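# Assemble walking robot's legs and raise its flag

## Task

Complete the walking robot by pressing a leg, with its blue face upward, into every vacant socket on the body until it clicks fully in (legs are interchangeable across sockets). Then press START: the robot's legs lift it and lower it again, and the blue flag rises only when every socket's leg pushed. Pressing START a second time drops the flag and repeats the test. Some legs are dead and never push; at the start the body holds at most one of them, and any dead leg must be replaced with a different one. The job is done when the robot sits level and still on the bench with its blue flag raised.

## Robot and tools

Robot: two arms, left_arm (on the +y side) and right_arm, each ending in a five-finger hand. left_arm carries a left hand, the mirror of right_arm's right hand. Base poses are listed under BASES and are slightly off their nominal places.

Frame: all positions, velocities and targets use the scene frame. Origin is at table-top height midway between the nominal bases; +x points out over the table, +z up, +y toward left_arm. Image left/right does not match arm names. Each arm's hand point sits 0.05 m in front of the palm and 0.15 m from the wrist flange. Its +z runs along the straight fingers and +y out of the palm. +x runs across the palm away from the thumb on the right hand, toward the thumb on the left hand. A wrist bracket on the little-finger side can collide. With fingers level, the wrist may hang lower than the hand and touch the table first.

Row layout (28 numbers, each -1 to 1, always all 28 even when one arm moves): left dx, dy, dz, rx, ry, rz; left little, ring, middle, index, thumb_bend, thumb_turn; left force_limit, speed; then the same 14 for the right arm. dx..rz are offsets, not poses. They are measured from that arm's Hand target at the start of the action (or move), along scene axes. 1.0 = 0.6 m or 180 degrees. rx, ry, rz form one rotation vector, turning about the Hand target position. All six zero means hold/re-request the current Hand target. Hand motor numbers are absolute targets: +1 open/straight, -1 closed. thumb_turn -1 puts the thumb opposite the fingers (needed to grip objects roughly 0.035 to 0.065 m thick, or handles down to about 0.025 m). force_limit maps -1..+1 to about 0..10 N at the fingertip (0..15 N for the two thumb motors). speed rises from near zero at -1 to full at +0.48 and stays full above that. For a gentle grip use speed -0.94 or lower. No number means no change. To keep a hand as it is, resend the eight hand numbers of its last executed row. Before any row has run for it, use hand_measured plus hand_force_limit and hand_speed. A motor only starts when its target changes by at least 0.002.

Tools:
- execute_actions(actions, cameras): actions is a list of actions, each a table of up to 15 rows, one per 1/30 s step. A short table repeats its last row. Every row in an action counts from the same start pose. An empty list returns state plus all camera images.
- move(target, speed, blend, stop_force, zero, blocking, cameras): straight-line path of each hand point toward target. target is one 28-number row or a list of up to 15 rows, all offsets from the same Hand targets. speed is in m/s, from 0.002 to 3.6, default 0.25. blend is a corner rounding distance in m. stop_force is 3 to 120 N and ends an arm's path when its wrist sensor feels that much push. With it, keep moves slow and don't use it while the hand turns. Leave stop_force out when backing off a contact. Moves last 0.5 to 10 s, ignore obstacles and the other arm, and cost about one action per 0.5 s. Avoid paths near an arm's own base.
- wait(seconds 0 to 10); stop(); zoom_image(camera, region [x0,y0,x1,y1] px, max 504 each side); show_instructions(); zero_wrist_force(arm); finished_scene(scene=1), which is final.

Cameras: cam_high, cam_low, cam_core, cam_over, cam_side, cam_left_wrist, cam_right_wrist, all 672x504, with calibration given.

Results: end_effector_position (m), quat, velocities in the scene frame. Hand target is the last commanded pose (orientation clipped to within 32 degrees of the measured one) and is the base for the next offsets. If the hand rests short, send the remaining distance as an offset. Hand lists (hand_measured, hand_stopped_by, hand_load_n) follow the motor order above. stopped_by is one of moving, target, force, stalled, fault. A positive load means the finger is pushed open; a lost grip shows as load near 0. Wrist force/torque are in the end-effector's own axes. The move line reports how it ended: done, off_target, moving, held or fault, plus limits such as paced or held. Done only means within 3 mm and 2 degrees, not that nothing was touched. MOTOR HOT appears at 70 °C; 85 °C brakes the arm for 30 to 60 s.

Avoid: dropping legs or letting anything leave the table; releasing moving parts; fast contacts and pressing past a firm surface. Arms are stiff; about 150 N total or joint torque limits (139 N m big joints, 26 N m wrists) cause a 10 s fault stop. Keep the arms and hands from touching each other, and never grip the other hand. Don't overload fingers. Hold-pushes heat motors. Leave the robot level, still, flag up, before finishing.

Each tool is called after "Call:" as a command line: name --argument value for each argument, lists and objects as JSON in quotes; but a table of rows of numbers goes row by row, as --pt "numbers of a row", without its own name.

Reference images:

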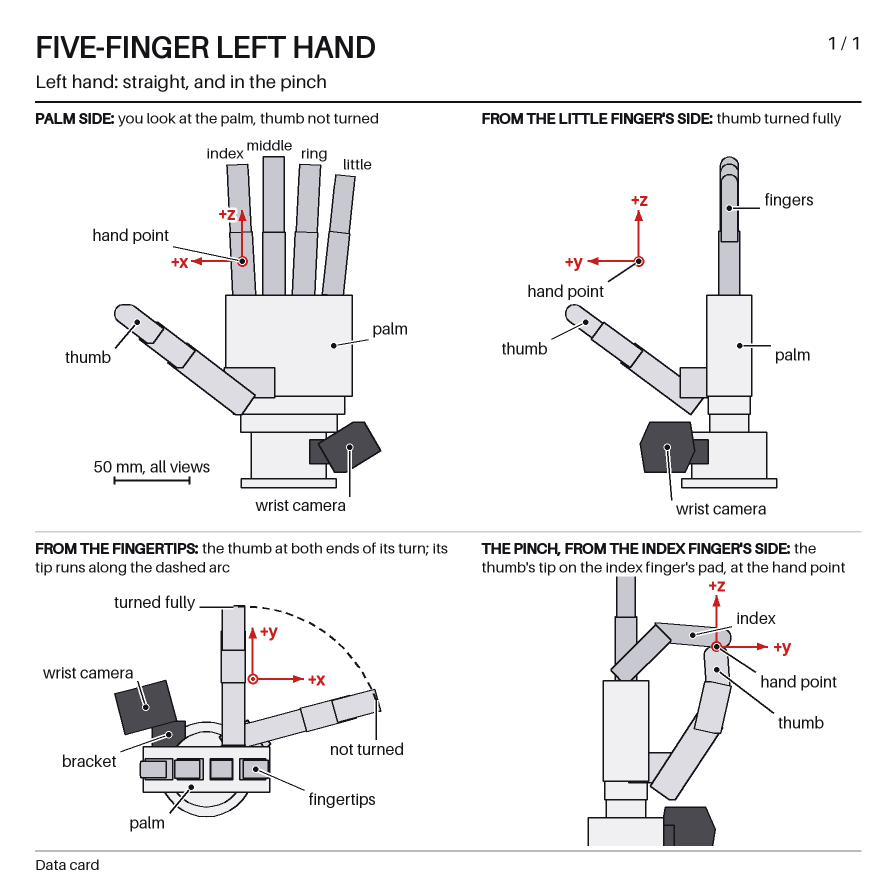

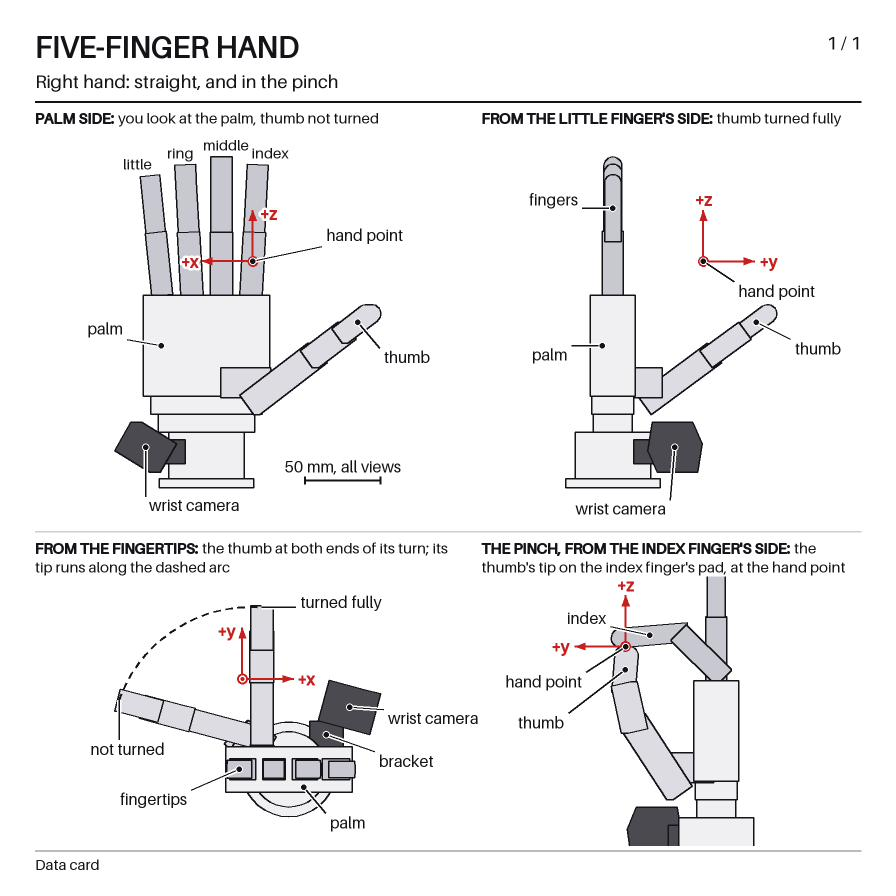

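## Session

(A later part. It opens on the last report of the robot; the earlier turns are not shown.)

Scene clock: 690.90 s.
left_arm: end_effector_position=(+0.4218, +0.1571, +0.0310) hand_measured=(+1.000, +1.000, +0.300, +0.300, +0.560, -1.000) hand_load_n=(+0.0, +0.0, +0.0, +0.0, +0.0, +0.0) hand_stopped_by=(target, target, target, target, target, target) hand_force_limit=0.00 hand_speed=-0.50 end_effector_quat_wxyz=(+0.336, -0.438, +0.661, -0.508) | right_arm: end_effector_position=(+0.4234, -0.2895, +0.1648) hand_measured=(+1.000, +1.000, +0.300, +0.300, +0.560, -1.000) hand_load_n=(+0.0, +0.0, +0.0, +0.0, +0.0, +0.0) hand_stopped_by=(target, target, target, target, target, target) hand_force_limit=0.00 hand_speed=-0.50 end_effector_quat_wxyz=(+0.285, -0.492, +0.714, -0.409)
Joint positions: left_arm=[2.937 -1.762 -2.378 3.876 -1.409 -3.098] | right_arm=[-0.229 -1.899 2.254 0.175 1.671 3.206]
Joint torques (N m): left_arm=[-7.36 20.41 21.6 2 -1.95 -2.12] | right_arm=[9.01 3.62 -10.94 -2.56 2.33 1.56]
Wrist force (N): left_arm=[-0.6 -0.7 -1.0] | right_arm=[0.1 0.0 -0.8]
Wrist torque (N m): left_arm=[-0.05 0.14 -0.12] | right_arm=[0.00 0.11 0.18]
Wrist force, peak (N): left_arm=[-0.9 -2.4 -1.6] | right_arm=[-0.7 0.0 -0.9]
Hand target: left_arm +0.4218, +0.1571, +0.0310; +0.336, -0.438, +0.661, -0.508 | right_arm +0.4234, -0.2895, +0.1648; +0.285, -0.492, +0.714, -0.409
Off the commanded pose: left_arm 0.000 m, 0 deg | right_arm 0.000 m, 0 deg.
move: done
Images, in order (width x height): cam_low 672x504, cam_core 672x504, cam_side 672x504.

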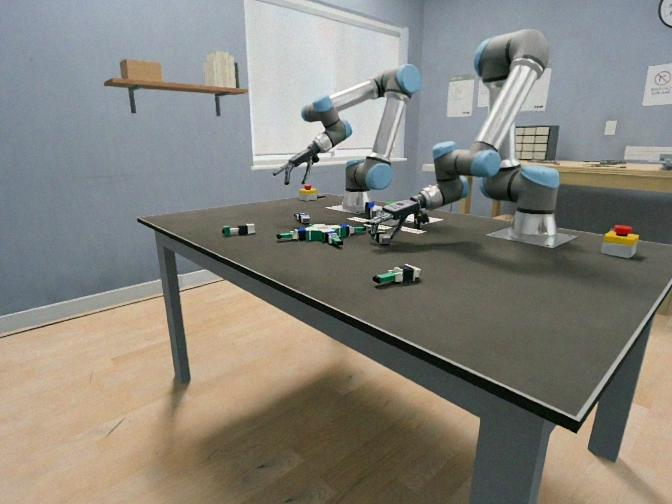

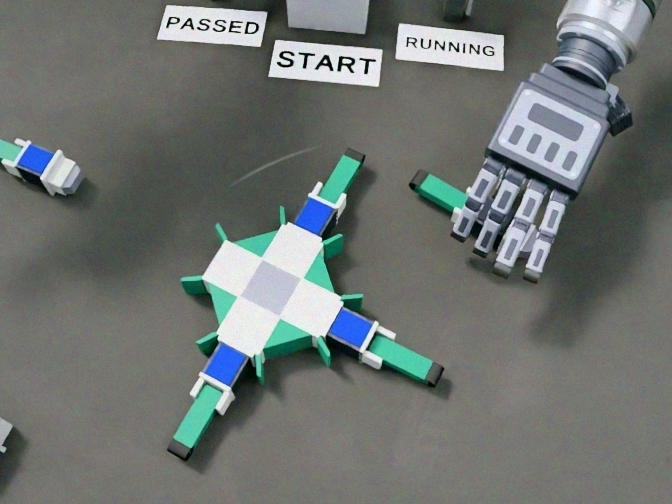

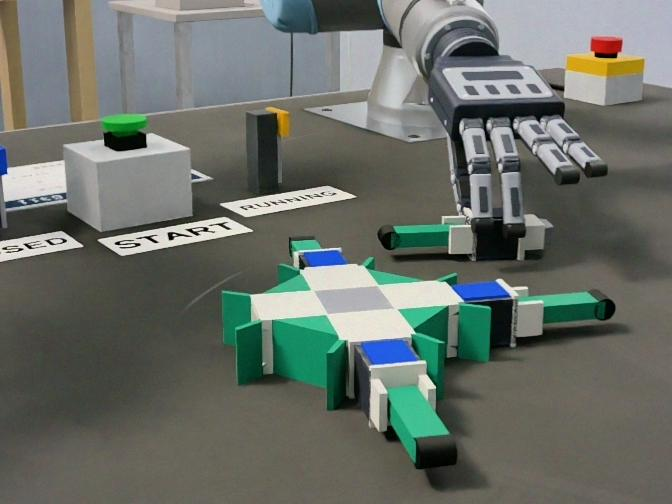

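Call:
execute_actions --actions '[[[0,0,0,0,0,0,1,1,-0.2,-0.2,0.1,-1,-0.2,-0.85,0,0,0,0,0,0,1,1,0.3,0.3,0.56,-1,0,-0.5]],[[0,0,0,0,0,0,1,1,-0.2,-0.2,0.1,-1,-0.2,-0.85,0,0,0,0,0,0,1,1,0.3,0.3,0.56,-1,0,-0.5]]]'

Call:
move --pt "0 0 0.05 0 0 0 1 1 -0.2 -0.2 0.1 -1 -0.2 -0.85 0 0 0 0 0 0 1 1 0.3 0.3 0.56 -1 0 -0.5" --pt "0 0 0.07 0.1411 0.3324 0 1 1 -0.2 -0.2 0.1 -1 -0.2 -0.85 0 0 0 0 0 0 1 1 0.3 0.3 0.56 -1 0 -0.5" --speed '[0.1, 0.3]' --blend '[0.01, 0]' --cameras '["cam_core", "cam_side", "cam_left_wrist"]'

Scene clock: 694.23 s.
left_arm: end_effector_position=(+0.4218, +0.1571, +0.0311) hand_measured=(+1.000, +1.000, +0.012, +0.010, +0.414, -1.000) hand_load_n=(+0.0, +0.0, +7.0, +4.0, +6.0, +1.5) hand_stopped_by=(target, target, force, force, force, target) hand_force_limit=-0.20 hand_speed=-0.85 end_effector_quat_wxyz=(+0.336, -0.438, +0.661, -0.508) | right_arm: end_effector_position=(+0.4234, -0.2895, +0.1648) hand_measured=(+1.000, +1.000, +0.300, +0.300, +0.560, -1.000) hand_load_n=(+0.0, +0.0, +0.0, +0.0, +0.0, +0.0) hand_stopped_by=(target, target, target, target, target, target) hand_force_limit=0.00 hand_speed=-0.50 end_effector_quat_wxyz=(+0.285, -0.492, +0.714, -0.409)
Joint positions: left_arm=[2.937 -1.762 -2.378 3.876 -1.409 -3.098] | right_arm=[-0.229 -1.899 2.254 0.175 1.671 3.206]
Joint torques (N m): left_arm=[-6.51 13.92 16.44 -1.25 -1.23 -2.26] | right_arm=[7.72 3.66 -10.51 -2.46 2.25 1.31]
Wrist force (N): left_arm=[0.2 -5.5 -2.6] | right_arm=[-0.5 0.1 -0.3]
Wrist torque (N m): left_arm=[-0.18 0.06 -0.02] | right_arm=[-0.01 0.19 0.16]
Wrist force, peak (N): left_arm=[0.1 -6.0 -2.2] | right_arm=[-0.7 0.0 -0.7]
Hand target: left_arm +0.4218, +0.1571, +0.0310; +0.336, -0.438, +0.661, -0.508 | right_arm +0.4234, -0.2895, +0.1648; +0.285, -0.492, +0.714, -0.409
Off the commanded pose: left_arm 0.000 m, 0 deg | right_arm 0.000 m, 0 deg.

Scene clock: 696.93 s.
left_arm: end_effector_position=(+0.4217, +0.1571, +0.0730) hand_measured=(+1.000, +1.000, +0.012, +0.010, +0.416, -1.000) hand_load_n=(+0.0, -0.5, +6.0, +2.5, +7.0, +2.0) hand_stopped_by=(target, target, force, force, force, target) hand_force_limit=-0.20 hand_speed=-0.85 end_effector_quat_wxyz=(+0.049, -0.550, +0.831, -0.073) | right_arm: end_effector_position=(+0.4234, -0.2895, +0.1648) hand_measured=(+1.000, +1.000, +0.300, +0.300, +0.560, -1.000) hand_load_n=(+0.0, +0.0, +0.0, +0.0, +0.0, +0.0) hand_stopped_by=(target, target, target, target, target, target) hand_force_limit=0.00 hand_speed=-0.50 end_effector_quat_wxyz=(+0.285, -0.492, +0.714, -0.409)
Joint positions: left_arm=[2.858 -2.216 -1.332 2.151 -1.556 -3.054] | right_arm=[-0.229 -1.899 2.254 0.175 1.671 3.206]
Joint torques (N m): left_arm=[5.57 37.12 18.78 -3.6 2.4 0.39] | right_arm=[8.02 3.37 -10.16 -2.18 2.24 1.4]
Wrist force (N): left_arm=[0.2 -2.0 1.6] | right_arm=[-0.3 -0.3 -0.1]
Wrist torque (N m): left_arm=[-0.31 0.18 0.23] | right_arm=[-0.08 0.14 0.17]
Wrist force, peak (N): left_arm=[-0.1 -5.9 -2.2] | right_arm=[-0.5 0.2 -0.8]
Hand target: left_arm +0.4218, +0.1571, +0.0730; +0.049, -0.550, +0.831, -0.073 | right_arm +0.4234, -0.2895, +0.1648; +0.285, -0.492, +0.714, -0.409
Off the commanded pose: left_arm 0.000 m, 0 deg | right_arm 0.000 m, 0 deg.
move: done
camera_calibration:
cam_left_wrist: T_world_to_cam=[[0.759597, -0.633599, 0.14685, -0.226052], [-0.609614, -0.614893, 0.500278, 0.313845], [-0.226679, -0.469531, -0.853321, 0.346114], [0, 0, 0, 1]] pos_world=[0.441489, 0.212266, 0.171533]
Images, in order (width x height): cam_core 672x504, cam_side 672x504, cam_left_wrist 672x504.

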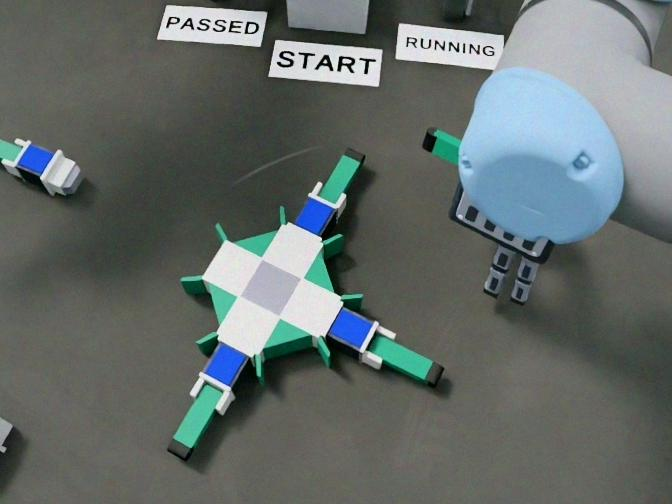

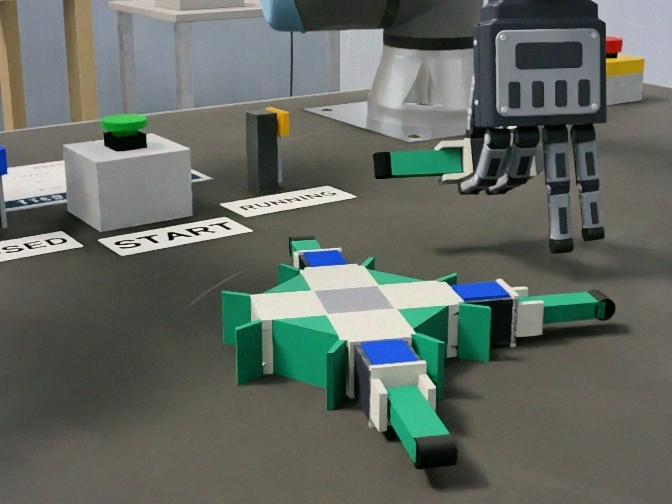

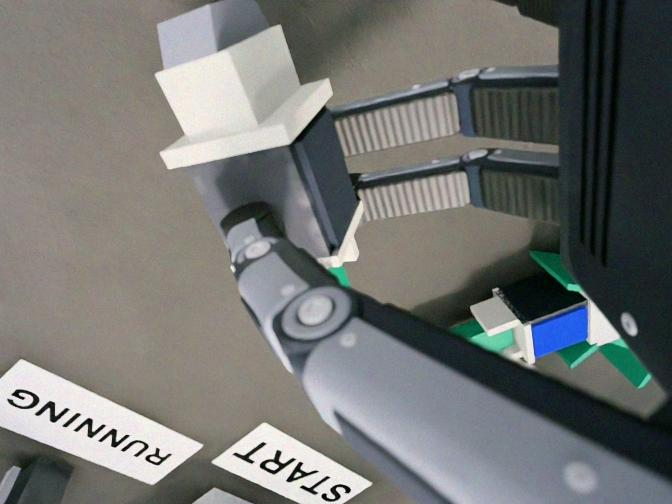

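Call:
move --target '[0, 0, -0.085, 0, 0, 0, 1,1,-0.2,-0.2,0.1,-1,-0.2,-0.85, 0,0,0,0,0,0, 1, 1, 0.3, 0.3, 0.56, -1, 0, -0.5]' --speed 0.04 --stop_force 4 --cameras '["cam_side", "cam_left_wrist"]'

Scene clock: 699.67 s.
left_arm: end_effector_position=(+0.4217, +0.1571, +0.0534) hand_measured=(+1.000, +1.000, +0.012, +0.010, +0.416, -1.000) hand_load_n=(+0.0, +0.5, +5.5, +3.0, +7.5, +1.5) hand_stopped_by=(target, target, force, force, force, target) hand_force_limit=-0.20 hand_speed=-0.85 end_effector_quat_wxyz=(+0.049, -0.550, +0.831, -0.073) | right_arm: end_effector_position=(+0.4234, -0.2895, +0.1648) hand_measured=(+1.000, +1.000, +0.300, +0.300, +0.560, -1.000) hand_load_n=(+0.0, -0.5, +0.0, +0.0, +0.0, +0.5) hand_stopped_by=(target, target, target, target, target, target) hand_force_limit=0.00 hand_speed=-0.50 end_effector_quat_wxyz=(+0.285, -0.492, +0.714, -0.409)
Joint positions: left_arm=[2.858 -2.236 -1.353 2.192 -1.556 -3.054] | right_arm=[-0.229 -1.899 2.254 0.175 1.671 3.206]
Joint torques (N m): left_arm=[6.27 49.68 25.27 -0.72 2.18 1.7] | right_arm=[7.45 3.66 -10.18 -2.17 2.24 1.33]
Wrist force (N): left_arm=[0.3 -3.1 -2.9] | right_arm=[-0.4 0.2 -0.9]
Wrist torque (N m): left_arm=[-0.02 0.00 0.28] | right_arm=[0.05 0.19 0.16]
Wrist force, peak (N): left_arm=[0.6 -7.1 -46.4] | right_arm=[-0.8 0.1 -0.7]
Hand target: left_arm +0.4217, +0.1571, +0.0534; +0.049, -0.550, +0.831, -0.073 (not the last commanded pose) | right_arm +0.4234, -0.2895, +0.1648; +0.285, -0.492, +0.714, -0.409
Off the commanded pose: left_arm 0.031 m, 0 deg | right_arm 0.000 m, 0 deg.
move: contact (left_arm)
camera_calibration:
cam_left_wrist: T_world_to_cam=[[0.759617, -0.633615, 0.146674, -0.223213], [-0.609518, -0.614892, 0.500396, 0.3237], [-0.22687, -0.46951, -0.853282, 0.329401], [0, 0, 0, 1]] pos_world=[0.441589, 0.212266, 0.151833]
Images, in order (width x height): cam_side 672x504, cam_left_wrist 672x504.

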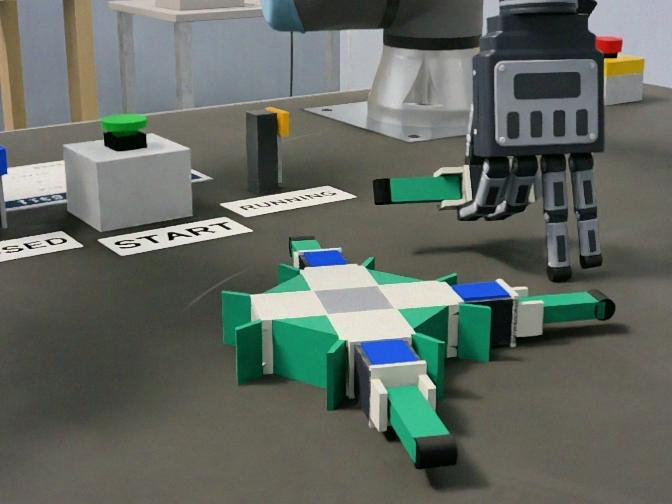

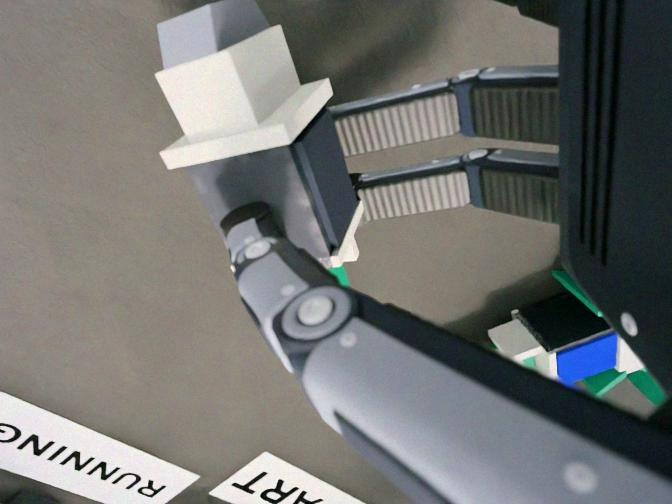

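Call:
move --pt "0 0 0.035 0 0 0 1 1 -0.2 -0.2 0.1 -1 -0.2 -0.85 0 0 0 0 0 0 1 1 0.3 0.3 0.56 -1 0 -0.5" --pt "0 0 0.035 0 0 0 -1 -1 -0.2 -0.2 0.1 -1 -0.2 -0.3 0 0 0 0 0 0 1 1 0.3 0.3 0.56 -1 0 -0.5" --speed 0.1

Call:
move --target '[0, 0, -0.095, 0, 0, 0, -1,-1,-0.2,-0.2,0.1,-1,-0.2,-0.3, 0,0,0,0,0,0, 1, 1, 0.3, 0.3, 0.56, -1, 0, -0.5]' --speed 0.02 --stop_force 3 --cameras '["cam_side", "cam_left_wrist"]'

Scene clock: 703.43 s.
left_arm: end_effector_position=(+0.4217, +0.1571, +0.0744) hand_measured=(-1.000, -0.020, +0.010, +0.010, +0.418, -1.000) hand_load_n=(+0.0, +14.5, +0.0, +3.5, +14.5, +7.5) hand_stopped_by=(target, force, force, force, force, target) hand_force_limit=-0.20 hand_speed=-0.30 end_effector_quat_wxyz=(+0.049, -0.550, +0.831, -0.073) | right_arm: end_effector_position=(+0.4234, -0.2895, +0.1648) hand_measured=(+1.000, +1.000, +0.300, +0.300, +0.560, -1.000) hand_load_n=(+0.0, +0.0, +0.0, +0.0, +0.0, +0.0) hand_stopped_by=(target, target, target, target, target, target) hand_force_limit=0.00 hand_speed=-0.50 end_effector_quat_wxyz=(+0.285, -0.492, +0.714, -0.409)
Joint positions: left_arm=[2.858 -2.215 -1.33 2.148 -1.556 -3.054] | right_arm=[-0.229 -1.899 2.254 0.175 1.671 3.206]
Joint torques (N m): left_arm=[4.51 37.08 4.37 -3.4 2.09 1.62] | right_arm=[6.34 4.7 -10.31 -2.25 2.25 1.48]
Wrist force (N): left_arm=[0.0 -2.0 1.6] | right_arm=[-0.1 0.1 -0.3]
Wrist torque (N m): left_arm=[-0.30 0.21 0.22] | right_arm=[-0.02 0.13 0.17]
Wrist force, peak (N): left_arm=[0.1 -3.1 -2.9] | right_arm=[-0.5 -0.4 -0.8]
Hand target: left_arm +0.4217, +0.1571, +0.0744; +0.049, -0.550, +0.831, -0.073 | right_arm +0.4234, -0.2895, +0.1648; +0.285, -0.492, +0.714, -0.409
Off the commanded pose: left_arm 0.000 m, 0 deg | right_arm 0.000 m, 0 deg.
move: done

Scene clock: 706.80 s.
left_arm: end_effector_position=(+0.4218, +0.1571, +0.0289) hand_measured=(-1.000, -0.020, +0.010, +0.010, +0.418, -1.000) hand_load_n=(+0.0, +15.0, -1.5, +3.5, +14.0, +7.5) hand_stopped_by=(target, force, force, force, force, target) hand_force_limit=-0.20 hand_speed=-0.30 end_effector_quat_wxyz=(+0.049, -0.550, +0.831, -0.073) | right_arm: end_effector_position=(+0.4234, -0.2895, +0.1648) hand_measured=(+1.000, +1.000, +0.300, +0.300, +0.560, -1.000) hand_load_n=(+0.0, +0.0, +0.0, +0.0, +0.0, +0.0) hand_stopped_by=(target, target, target, target, target, target) hand_force_limit=0.00 hand_speed=-0.50 end_effector_quat_wxyz=(+0.285, -0.492, +0.714, -0.409)
Joint positions: left_arm=[2.858 -2.262 -1.376 2.242 -1.556 -3.054] | right_arm=[-0.229 -1.899 2.254 0.175 1.671 3.206]
Joint torques (N m): left_arm=[2.08 50.42 24.25 -1.31 1.11 1.61] | right_arm=[4.8 4.21 -10.56 -2.02 2.24 1.52]
Wrist force (N): left_arm=[0.1 -4.8 -1.1] | right_arm=[-0.4 -0.2 -0.7]
Wrist torque (N m): left_arm=[-0.28 0.15 0.28] | right_arm=[-0.03 0.18 0.16]
Wrist force, peak (N): left_arm=[0.0 -12.0 -10.4] | right_arm=[-0.3 0.2 -1.0]
Hand target: left_arm +0.4218, +0.1571, +0.0289; +0.049, -0.550, +0.831, -0.073 (not the last commanded pose) | right_arm +0.4234, -0.2895, +0.1648; +0.285, -0.492, +0.714, -0.409
Off the commanded pose: left_arm 0.011 m, 0 deg | right_arm 0.000 m, 0 deg.
move: contact (left_arm)
camera_calibration:
cam_left_wrist: T_world_to_cam=[[0.759617, -0.633615, 0.146674, -0.21962], [-0.609518, -0.614892, 0.500396, 0.33596], [-0.22687, -0.46951, -0.853282, 0.308495], [0, 0, 0, 1]] pos_world=[0.441589, 0.212266, 0.127333]
Images, in order (width x height): cam_side 672x504, cam_left_wrist 672x504.

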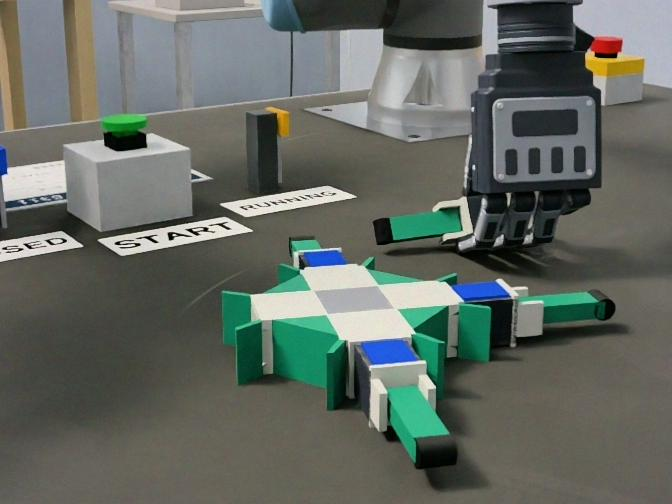

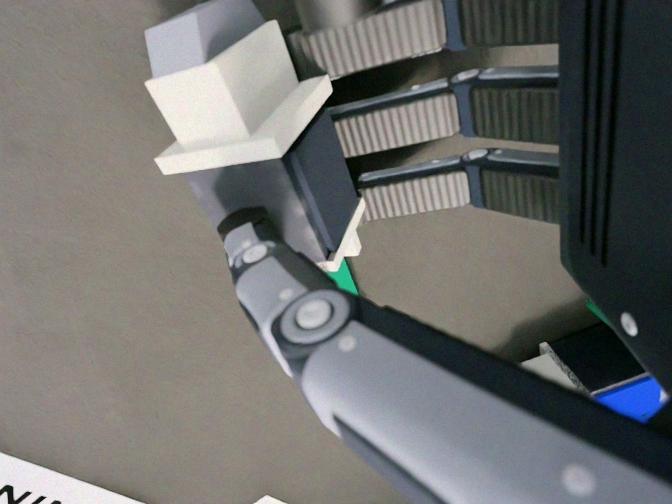

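Call:
execute_actions --actions '[[[0,0,0,0,0,0,-1,-1,-0.2,-0.2,0.56,-1,-0.2,-0.6,0,0,0,0,0,0,1,1,0.3,0.3,0.56,-1,0,-0.5]],[[0,0,0,0,0,0,-1,-1,-0.2,-0.2,0.56,-1,-0.2,-0.6,0,0,0,0,0,0,1,1,0.3,0.3,0.56,-1,0,-0.5]]]' --cameras '["cam_side", "cam_left_wrist", "cam_low"]'

Scene clock: 710.07 s.
left_arm: end_effector_position=(+0.4218, +0.1571, +0.0289) hand_measured=(-1.000, -0.020, +0.010, +0.010, +0.560, -1.000) hand_load_n=(+0.0, +0.5, -1.5, +0.0, +0.0, +0.0) hand_stopped_by=(target, force, force, force, target, target) hand_force_limit=-0.20 hand_speed=-0.60 end_effector_quat_wxyz=(+0.049, -0.550, +0.831, -0.073) | right_arm: end_effector_position=(+0.4234, -0.2895, +0.1648) hand_measured=(+1.000, +1.000, +0.300, +0.300, +0.560, -1.000) hand_load_n=(+0.0, +0.0, +0.0, +0.0, +0.0, +0.0) hand_stopped_by=(target, target, target, target, target, target) hand_force_limit=0.00 hand_speed=-0.50 end_effector_quat_wxyz=(+0.285, -0.492, +0.714, -0.409)
Joint positions: left_arm=[2.858 -2.262 -1.376 2.242 -1.556 -3.054] | right_arm=[-0.229 -1.899 2.254 0.175 1.671 3.206]
Joint torques (N m): left_arm=[2.28 49.62 23.24 -1.39 1.03 1.68] | right_arm=[4.43 4.33 -9.55 -1.97 2.35 1.37]
Wrist force (N): left_arm=[0.1 -4.6 -1.4] | right_arm=[-0.3 0.0 -0.6]
Wrist torque (N m): left_arm=[-0.31 0.15 0.28] | right_arm=[-0.01 0.16 0.16]
Wrist force, peak (N): left_arm=[0.2 -5.2 -1.2] | right_arm=[-0.4 0.2 -1.2]
Hand target: left_arm +0.4218, +0.1571, +0.0289; +0.049, -0.550, +0.831, -0.073 | right_arm +0.4234, -0.2895, +0.1648; +0.285, -0.492, +0.714, -0.409
Off the commanded pose: left_arm 0.000 m, 0 deg | right_arm 0.000 m, 0 deg.
camera_calibration:
cam_left_wrist: T_world_to_cam=[[0.759635, -0.633579, 0.146739, -0.219644], [-0.60953, -0.614921, 0.500344, 0.335979], [-0.226775, -0.469521, -0.853301, 0.308458], [0, 0, 0, 1]] pos_world=[0.441589, 0.212266, 0.127333]
Images, in order (width x height): cam_low 672x504, cam_side 672x504, cam_left_wrist 672x504.

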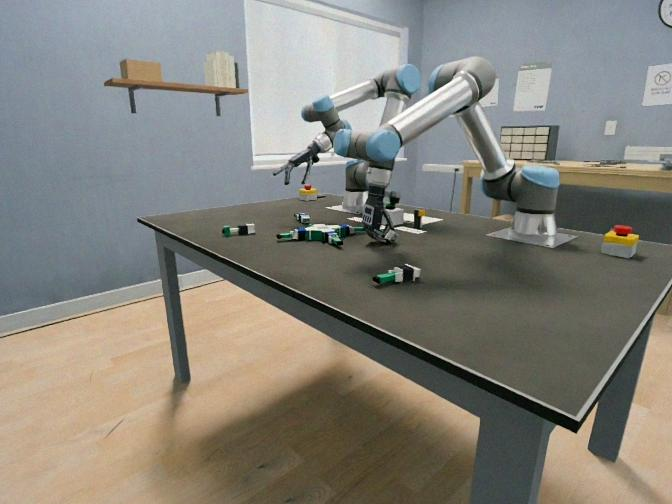

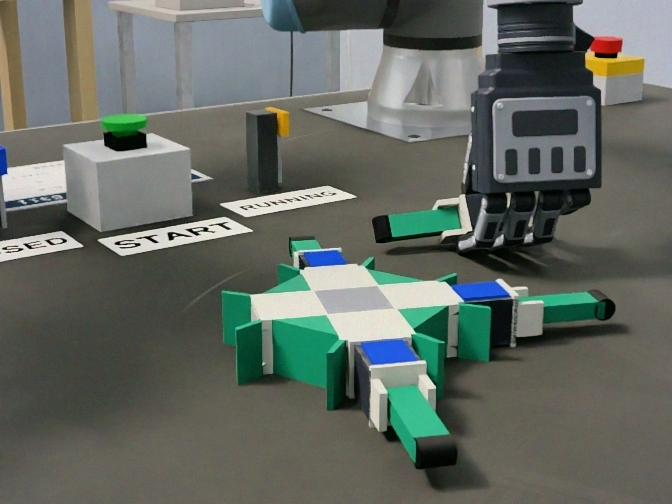

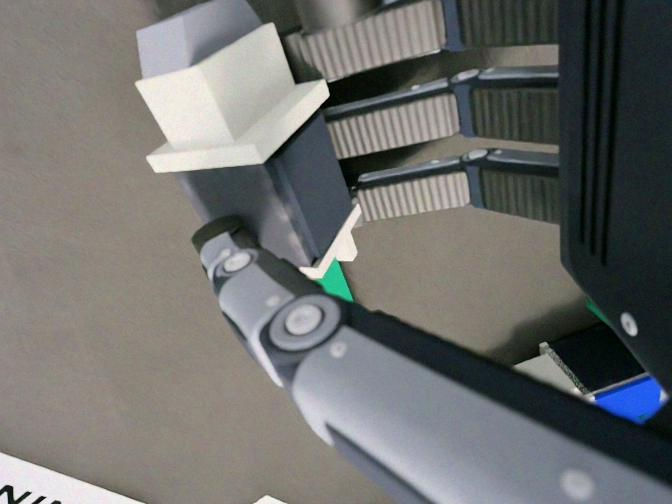

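Call:
zoom_image --camera "cam_side" --region '[360, 170, 600, 270]'

Scaled by 2.100 from the camera's 672x504 image, which has a finer 960x720 frame.

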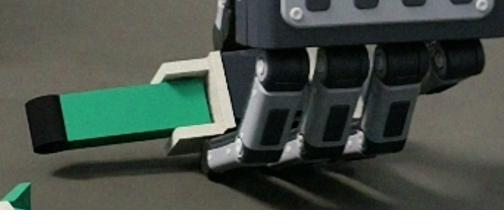

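Call:
move --target '[0.0847, -0.0349, 0.0025, 0, 0, 0, -1,-1,-0.2,-0.2,0.56,-1,-0.2,-0.6, 0,0,0,0,0,0, 1, 1, 0.3, 0.3, 0.56, -1, 0, -0.5]' --speed 0.08 --cameras '["cam_side", "cam_left_wrist", "cam_core"]'

Scene clock: 713.77 s.
left_arm: end_effector_position=(+0.4725, +0.1361, +0.0304) hand_measured=(-1.000, -0.020, +0.010, +0.010, +0.560, -1.000) hand_load_n=(+0.0, +0.0, +0.0, +0.5, +0.0, +0.0) hand_stopped_by=(target, force, force, force, target, target) hand_force_limit=-0.20 hand_speed=-0.60 end_effector_quat_wxyz=(+0.049, -0.550, +0.831, -0.073) | right_arm: end_effector_position=(+0.4234, -0.2895, +0.1648) hand_measured=(+1.000, +1.000, +0.300, +0.300, +0.560, -1.000) hand_load_n=(+0.0, +0.0, +0.0, +0.0, +0.0, +0.0) hand_stopped_by=(target, target, target, target, target, target) hand_force_limit=0.00 hand_speed=-0.50 end_effector_quat_wxyz=(+0.285, -0.492, +0.714, -0.409)
Joint positions: left_arm=[2.85 -2.385 -1.147 2.137 -1.558 -3.062] | right_arm=[-0.229 -1.899 2.254 0.175 1.671 3.206]
Joint torques (N m): left_arm=[-0.15 50.48 12.42 -1.62 -1.82 -0.01] | right_arm=[4 4.35 -10.04 -2.15 2.09 1.36]
Wrist force (N): left_arm=[0.0 -2.2 0.9] | right_arm=[-0.3 -0.1 -0.3]
Wrist torque (N m): left_arm=[-0.34 0.21 0.23] | right_arm=[-0.04 0.15 0.17]
Wrist force, peak (N): left_arm=[0.2 -4.8 -1.5] | right_arm=[-0.8 0.4 -0.7]
Hand target: left_arm +0.4726, +0.1362, +0.0304; +0.049, -0.550, +0.831, -0.073 | right_arm +0.4234, -0.2895, +0.1648; +0.285, -0.492, +0.714, -0.409
Off the commanded pose: left_arm 0.000 m, 0 deg | right_arm 0.000 m, 0 deg.
move: done
camera_calibration:
cam_left_wrist: T_world_to_cam=[[0.759617, -0.633615, 0.146674, -0.271658], [-0.609518, -0.614892, 0.500396, 0.353199], [-0.22687, -0.46951, -0.853282, 0.311418], [0, 0, 0, 1]] pos_world=[0.492289, 0.191266, 0.128833]
Images, in order (width x height): cam_core 672x504, cam_side 672x504, cam_left_wrist 672x504.

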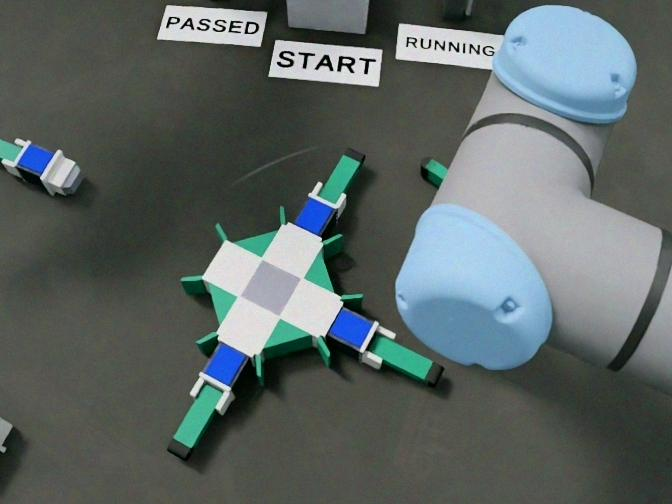

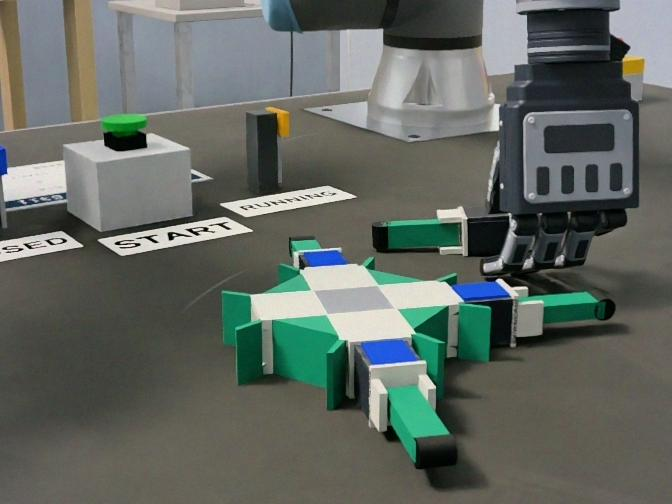

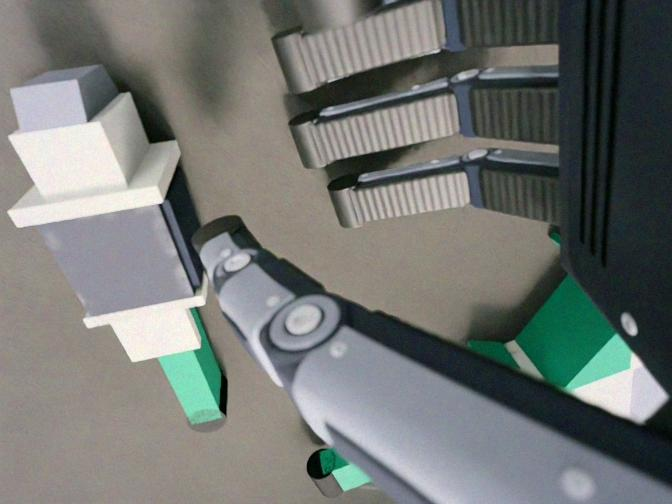

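Call:
move --pt "0.0 0.0 0.2 0 0 0 -1 -1 -0.2 -0.2 0.56 -1 -0.2 -0.6 0 0 0 0 0 0 1 1 0.3 0.3 0.56 -1 0 -0.5" --pt "-0.12 0.13 0.2 -0.1411 -0.3324 0 -1 -1 0.3 0.3 0.56 -1 0 -0.5 0 0 0 0 0 0 1 1 0.3 0.3 0.56 -1 0 -0.5" --speed '[0.25, 0.4]' --blend '[0.04, 0]' --cameras '["cam_core", "cam_left_wrist", "cam_side"]'

Scene clock: 720.10 s.
left_arm: end_effector_position=(+0.4006, +0.2142, +0.1504) hand_measured=(-1.000, -0.020, +0.300, +0.300, +0.560, -1.000) hand_load_n=(+0.0, +0.0, +0.0, +0.0, +0.0, +0.0) hand_stopped_by=(target, force, target, target, target, target) hand_force_limit=0.00 hand_speed=-0.50 end_effector_quat_wxyz=(+0.336, -0.438, +0.661, -0.508) | right_arm: end_effector_position=(+0.4234, -0.2895, +0.1648) hand_measured=(+1.000, +1.000, +0.300, +0.300, +0.560, -1.000) hand_load_n=(+0.0, +0.0, +0.0, +0.0, +0.0, +0.5) hand_stopped_by=(target, target, target, target, target, target) hand_force_limit=0.00 hand_speed=-0.50 end_effector_quat_wxyz=(+0.285, -0.492, +0.714, -0.409)
Joint positions: left_arm=[3.165 -1.342 -2.357 3.417 -1.19 -3.035] | right_arm=[-0.229 -1.899 2.254 0.175 1.671 3.206]
Joint torques (N m): left_arm=[6.15 15.66 3.67 1.44 2.53 1.95] | right_arm=[1.52 3.53 -10.3 -1.94 1.98 1.36]
Wrist force (N): left_arm=[-0.3 -0.5 -1.4] | right_arm=[-0.1 0.0 -0.5]
Wrist torque (N m): left_arm=[0.02 0.09 -0.06] | right_arm=[-0.01 0.13 0.17]
Wrist force, peak (N): left_arm=[0.0 -1.8 2.9] | right_arm=[-0.5 0.2 -0.9]
Hand target: left_arm +0.4006, +0.2142, +0.1504; +0.336, -0.438, +0.661, -0.508 | right_arm +0.4234, -0.2895, +0.1648; +0.285, -0.492, +0.714, -0.409
Off the commanded pose: left_arm 0.000 m, 0 deg | right_arm 0.000 m, 0 deg.
move: done
camera_calibration:
cam_left_wrist: T_world_to_cam=[[0.134064, -0.368058, 0.920087, -0.107714], [-0.856462, -0.510089, -0.0792551, 0.460943], [0.498497, -0.777394, -0.383613, 0.138896], [0, 0, 0, 1]] pos_world=[0.339982, 0.303454, 0.18892]
Images, in order (width x height): cam_core 672x504, cam_side 672x504, cam_left_wrist 672x504.

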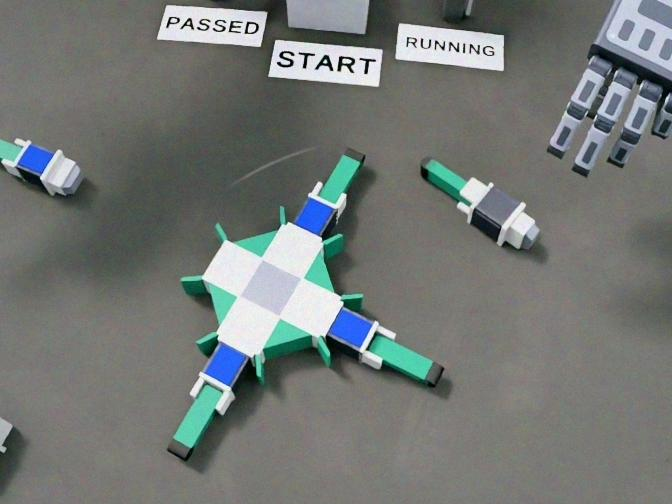

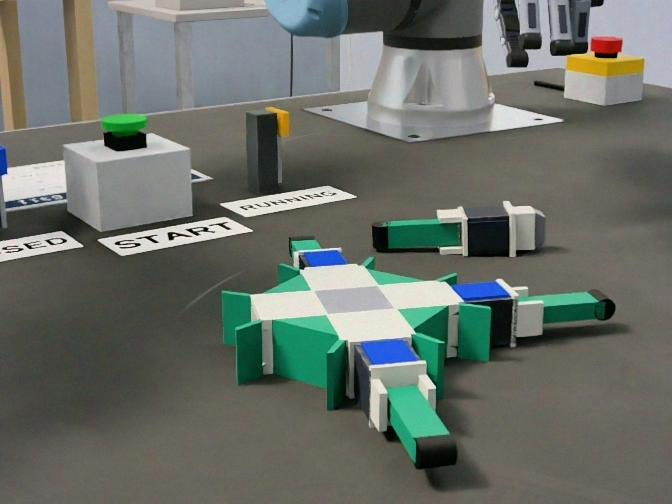

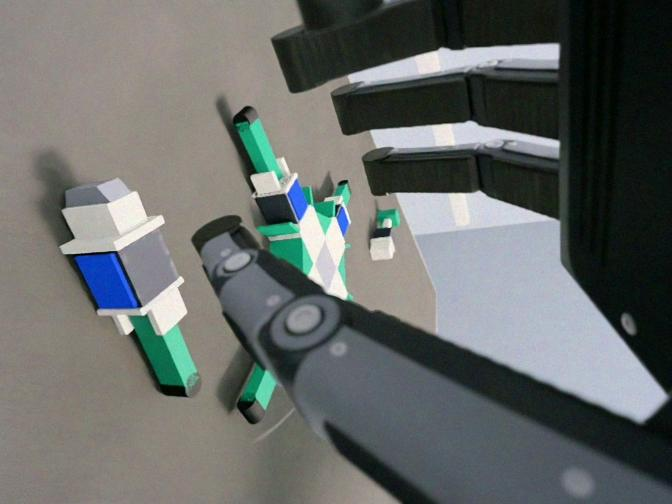

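Call:
zoom_image --camera "cam_core" --region '[400, 130, 580, 280]'

Scaled by 2.800 from the camera's 672x504 image, which has a finer 960x720 frame.

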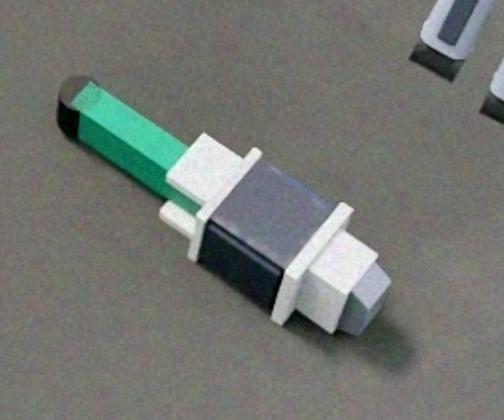

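Call:
execute_actions --actions '[]' --cameras '["cam_core", "cam_left_wrist"]'

Call:
zoom_image --camera "cam_core" --region '[400, 140, 560, 260]'

Scene clock: 731.13 s.
left_arm: end_effector_position=(+0.4006, +0.2142, +0.1504) hand_measured=(-1.000, -0.020, +0.300, +0.300, +0.560, -1.000) hand_load_n=(+0.0, +0.0, -0.5, +0.0, +0.0, +0.0) hand_stopped_by=(target, force, target, target, target, target) hand_force_limit=0.00 hand_speed=-0.50 end_effector_quat_wxyz=(+0.336, -0.438, +0.661, -0.508) | right_arm: end_effector_position=(+0.4234, -0.2895, +0.1648) hand_measured=(+1.000, +1.000, +0.300, +0.300, +0.560, -1.000) hand_load_n=(+0.0, +0.0, +0.0, +0.0, +0.0, +0.5) hand_stopped_by=(target, target, target, target, target, target) hand_force_limit=0.00 hand_speed=-0.50 end_effector_quat_wxyz=(+0.285, -0.492, +0.714, -0.409)
Joint positions: left_arm=[3.165 -1.342 -2.357 3.417 -1.19 -3.035] | right_arm=[-0.229 -1.899 2.254 0.175 1.671 3.206]
Joint velocities: within noise
Joint torques (N m): left_arm=[5.02 15.35 4.25 -0.61 2.65 1.76] | right_arm=[-0.69 3.81 -11.17 -1.61 1.95 1.3]
Motor temperatures (°C): left_arm=[29 32 29 37 35 36] | right_arm=[31 30 31 35 40 42]
Wrist force (N): left_arm=[-0.3 -0.5 -1.3] | right_arm=[-0.3 0.4 -0.5]
Wrist torque (N m): left_arm=[0.01 0.09 -0.06] | right_arm=[0.04 0.17 0.18]
Wrist force, peak (N): left_arm=[-0.4 -0.5 -1.5] | right_arm=[-0.5 -0.1 -1.0]
Hand target: left_arm +0.4006, +0.2142, +0.1504; +0.336, -0.438, +0.661, -0.508 | right_arm +0.4234, -0.2895, +0.1648; +0.285, -0.492, +0.714, -0.409
Off the commanded pose: left_arm 0.000 m, 0 deg | right_arm 0.000 m, 0 deg.
camera_calibration:
cam_left_wrist: T_world_to_cam=[[0.134064, -0.368058, 0.920087, -0.107714], [-0.856462, -0.510089, -0.0792551, 0.460943], [0.498497, -0.777394, -0.383613, 0.138896], [0, 0, 0, 1]] pos_world=[0.339982, 0.303454, 0.18892]
Images, in order (width x height): cam_core 672x504, cam_left_wrist 672x504.

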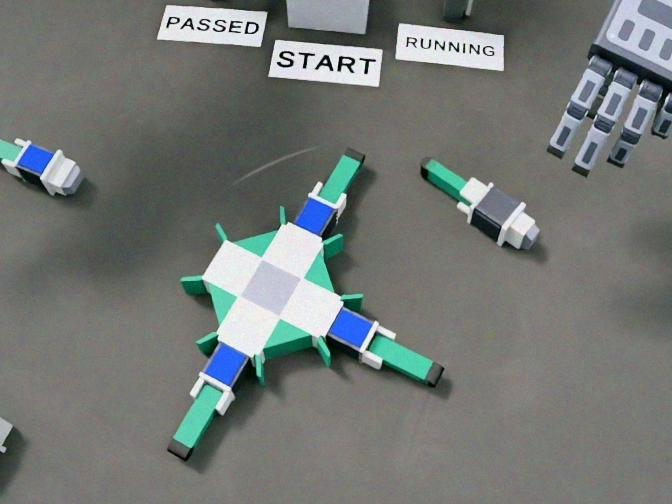

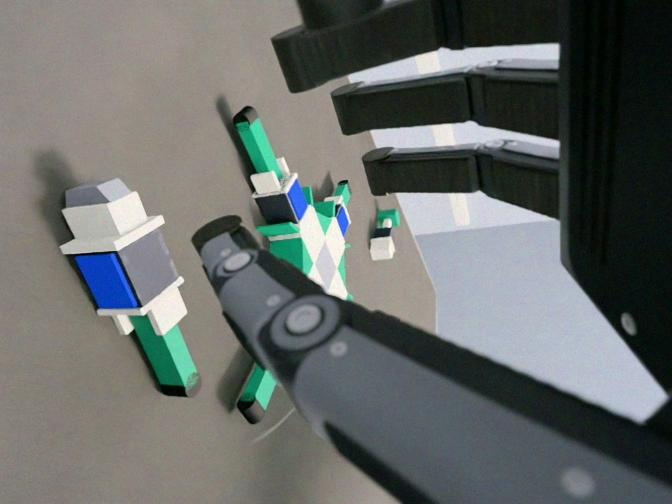

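Scaled by 3.150 from the camera's 672x504 image, which has a finer 960x720 frame.

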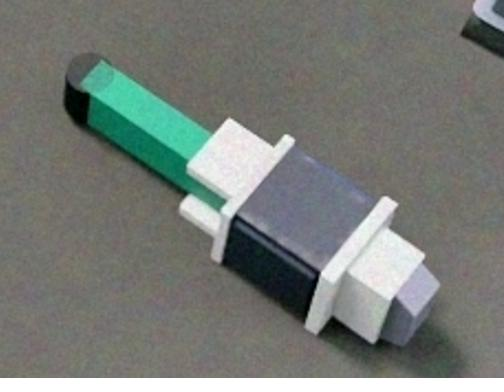

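Call:
move --pt "0.01817 -0.09467 -0.0674 0 0 -0.0333 -1 -0.98 0.3 0.3 0.56 -1 0 -0.5 0 0 0 0 0 0 1 1 0.3 0.3 0.56 -1 0 -0.5" --speed 0.25 --cameras '["cam_core", "cam_left_wrist"]'

Scene clock: 739.90 s.
left_arm: end_effector_position=(+0.4115, +0.1574, +0.1100) hand_measured=(-1.000, -0.980, +0.300, +0.300, +0.560, -1.000) hand_load_n=(+0.0, +0.0, +0.0, +0.0, +0.0, +0.0) hand_stopped_by=(target, target, target, target, target, target) hand_force_limit=0.00 hand_speed=-0.50 end_effector_quat_wxyz=(+0.309, -0.403, +0.683, -0.525) | right_arm: end_effector_position=(+0.4234, -0.2895, +0.1648) hand_measured=(+1.000, +1.000, +0.300, +0.300, +0.560, -1.000) hand_load_n=(+0.0, +0.0, +0.0, +0.0, +0.0, +0.0) hand_stopped_by=(target, target, target, target, target, target) hand_force_limit=0.00 hand_speed=-0.50 end_effector_quat_wxyz=(+0.285, -0.492, +0.714, -0.409)
Joint positions: left_arm=[3.015 -1.543 -2.319 3.585 -1.234 -3.048] | right_arm=[-0.229 -1.899 2.254 0.175 1.671 3.206]
Joint torques (N m): left_arm=[-4.91 6.98 2.97 1.82 2.56 1.81] | right_arm=[-1.81 3.72 -10.46 -1.57 1.76 1.28]
Wrist force (N): left_arm=[-0.3 -0.6 -1.3] | right_arm=[-0.3 0.0 -0.3]
Wrist torque (N m): left_arm=[0.01 0.09 0.09] | right_arm=[-0.03 0.15 0.17]
Wrist force, peak (N): left_arm=[-1.0 -1.2 -2.2] | right_arm=[-0.8 0.2 -0.8]
Hand target: left_arm +0.4115, +0.1574, +0.1099; +0.309, -0.403, +0.683, -0.525 | right_arm +0.4234, -0.2895, +0.1648; +0.285, -0.492, +0.714, -0.409
Off the commanded pose: left_arm 0.000 m, 0 deg | right_arm 0.000 m, 0 deg.
move: done
camera_calibration:
cam_left_wrist: T_world_to_cam=[[0.0948861, -0.379857, 0.920166, -0.0749501], [-0.904998, -0.417975, -0.0792237, 0.443649], [0.4147, -0.825231, -0.38343, 0.115812], [0, 0, 0, 1]] pos_world=[0.360586, 0.252536, 0.14852]
Images, in order (width x height): cam_core 672x504, cam_left_wrist 672x504.

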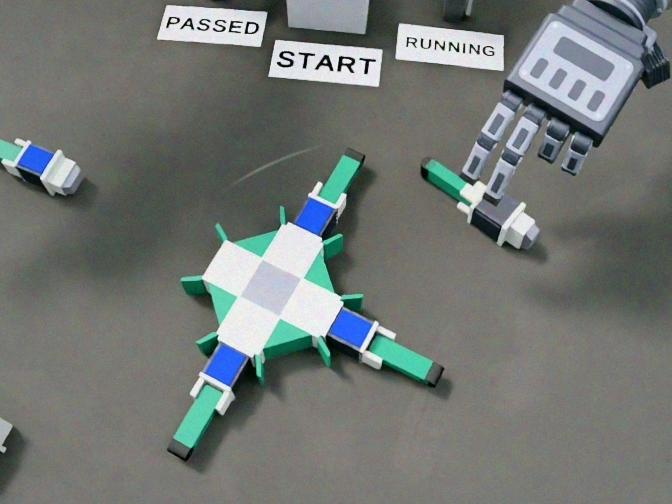

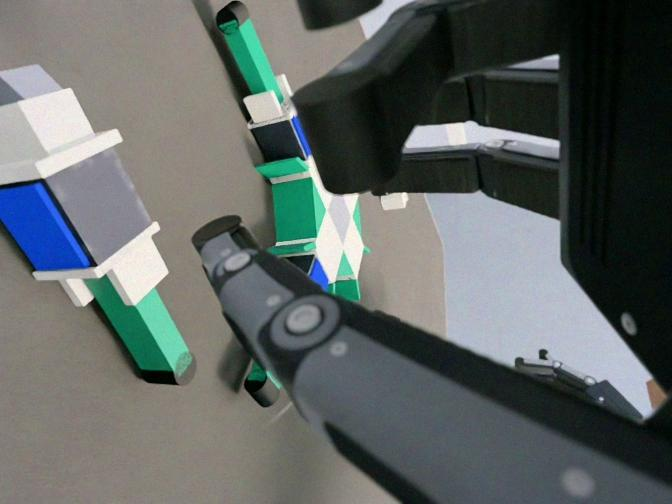

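Call:
move --pt "0 0 -0.065 0 0 0 -1 -0.98 0.3 0.3 0.56 -1 0 -0.5 0 0 0 0 0 0 1 1 0.3 0.3 0.56 -1 0 -0.5" --pt "0 0 -0.13167 0 0 0 -1 -0.98 0.3 0.3 0.56 -1 0 -0.5 0 0 0 0 0 0 1 1 0.3 0.3 0.56 -1 0 -0.5" --speed '[0.1, 0.04]' --blend '[0.01, 0]' --stop_force 5 --cameras '["cam_core", "cam_left_wrist"]'

Scene clock: 744.23 s.
left_arm: end_effector_position=(+0.4115, +0.1574, +0.0309) hand_measured=(-1.000, -0.980, +0.300, +0.300, +0.560, -1.000) hand_load_n=(+0.0, +0.0, +0.0, +0.0, +0.0, +0.0) hand_stopped_by=(target, target, target, target, target, target) hand_force_limit=0.00 hand_speed=-0.50 end_effector_quat_wxyz=(+0.309, -0.403, +0.683, -0.525) | right_arm: end_effector_position=(+0.4234, -0.2895, +0.1648) hand_measured=(+1.000, +1.000, +0.300, +0.300, +0.560, -1.000) hand_load_n=(+0.0, +0.0, -0.5, +0.0, +0.0, +0.0) hand_stopped_by=(target, target, target, target, target, target) hand_force_limit=0.00 hand_speed=-0.50 end_effector_quat_wxyz=(+0.285, -0.492, +0.714, -0.409)
Joint positions: left_arm=[3.014 -1.745 -2.404 3.872 -1.234 -3.048] | right_arm=[-0.229 -1.899 2.254 0.175 1.671 3.206]
Joint torques (N m): left_arm=[-7.18 27.63 21.53 1.82 -1.63 -1.76] | right_arm=[-3.72 3.39 -10.7 -1.35 1.78 1.3]
Wrist force (N): left_arm=[-0.8 -0.5 -1.3] | right_arm=[-0.3 0.0 -0.7]
Wrist torque (N m): left_arm=[0.02 0.16 0.01] | right_arm=[0.00 0.17 0.16]
Wrist force, peak (N): left_arm=[-0.5 -1.7 -1.4] | right_arm=[-0.9 -0.1 -0.8]
Hand target: left_arm +0.4115, +0.1574, +0.0309; +0.309, -0.403, +0.683, -0.525 | right_arm +0.4234, -0.2895, +0.1648; +0.285, -0.492, +0.714, -0.409
Off the commanded pose: left_arm 0.000 m, 0 deg | right_arm 0.000 m, 0 deg.
move: done
camera_calibration:
cam_left_wrist: T_world_to_cam=[[0.0949304, -0.380034, 0.920088, -0.00226114], [-0.905045, -0.417872, -0.07922, 0.43734], [0.414586, -0.825201, -0.383617, 0.0854851], [0, 0, 0, 1]] pos_world=[0.360586, 0.252435, 0.06952]
Images, in order (width x height): cam_core 672x504, cam_left_wrist 672x504.

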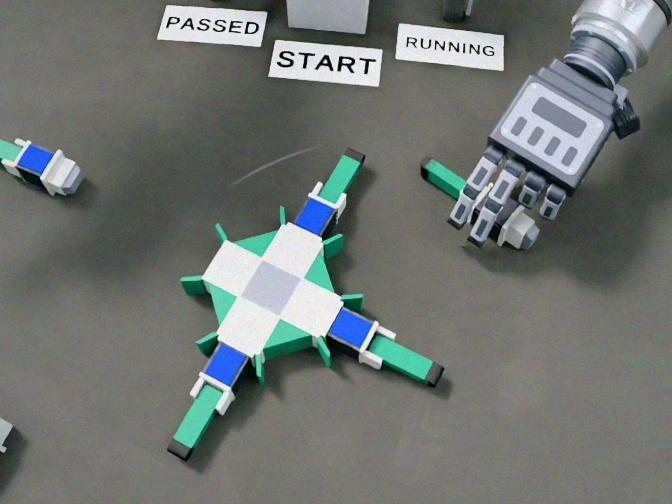

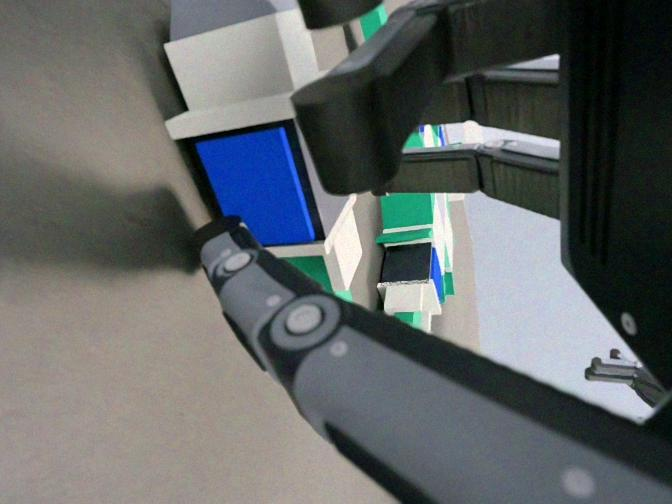

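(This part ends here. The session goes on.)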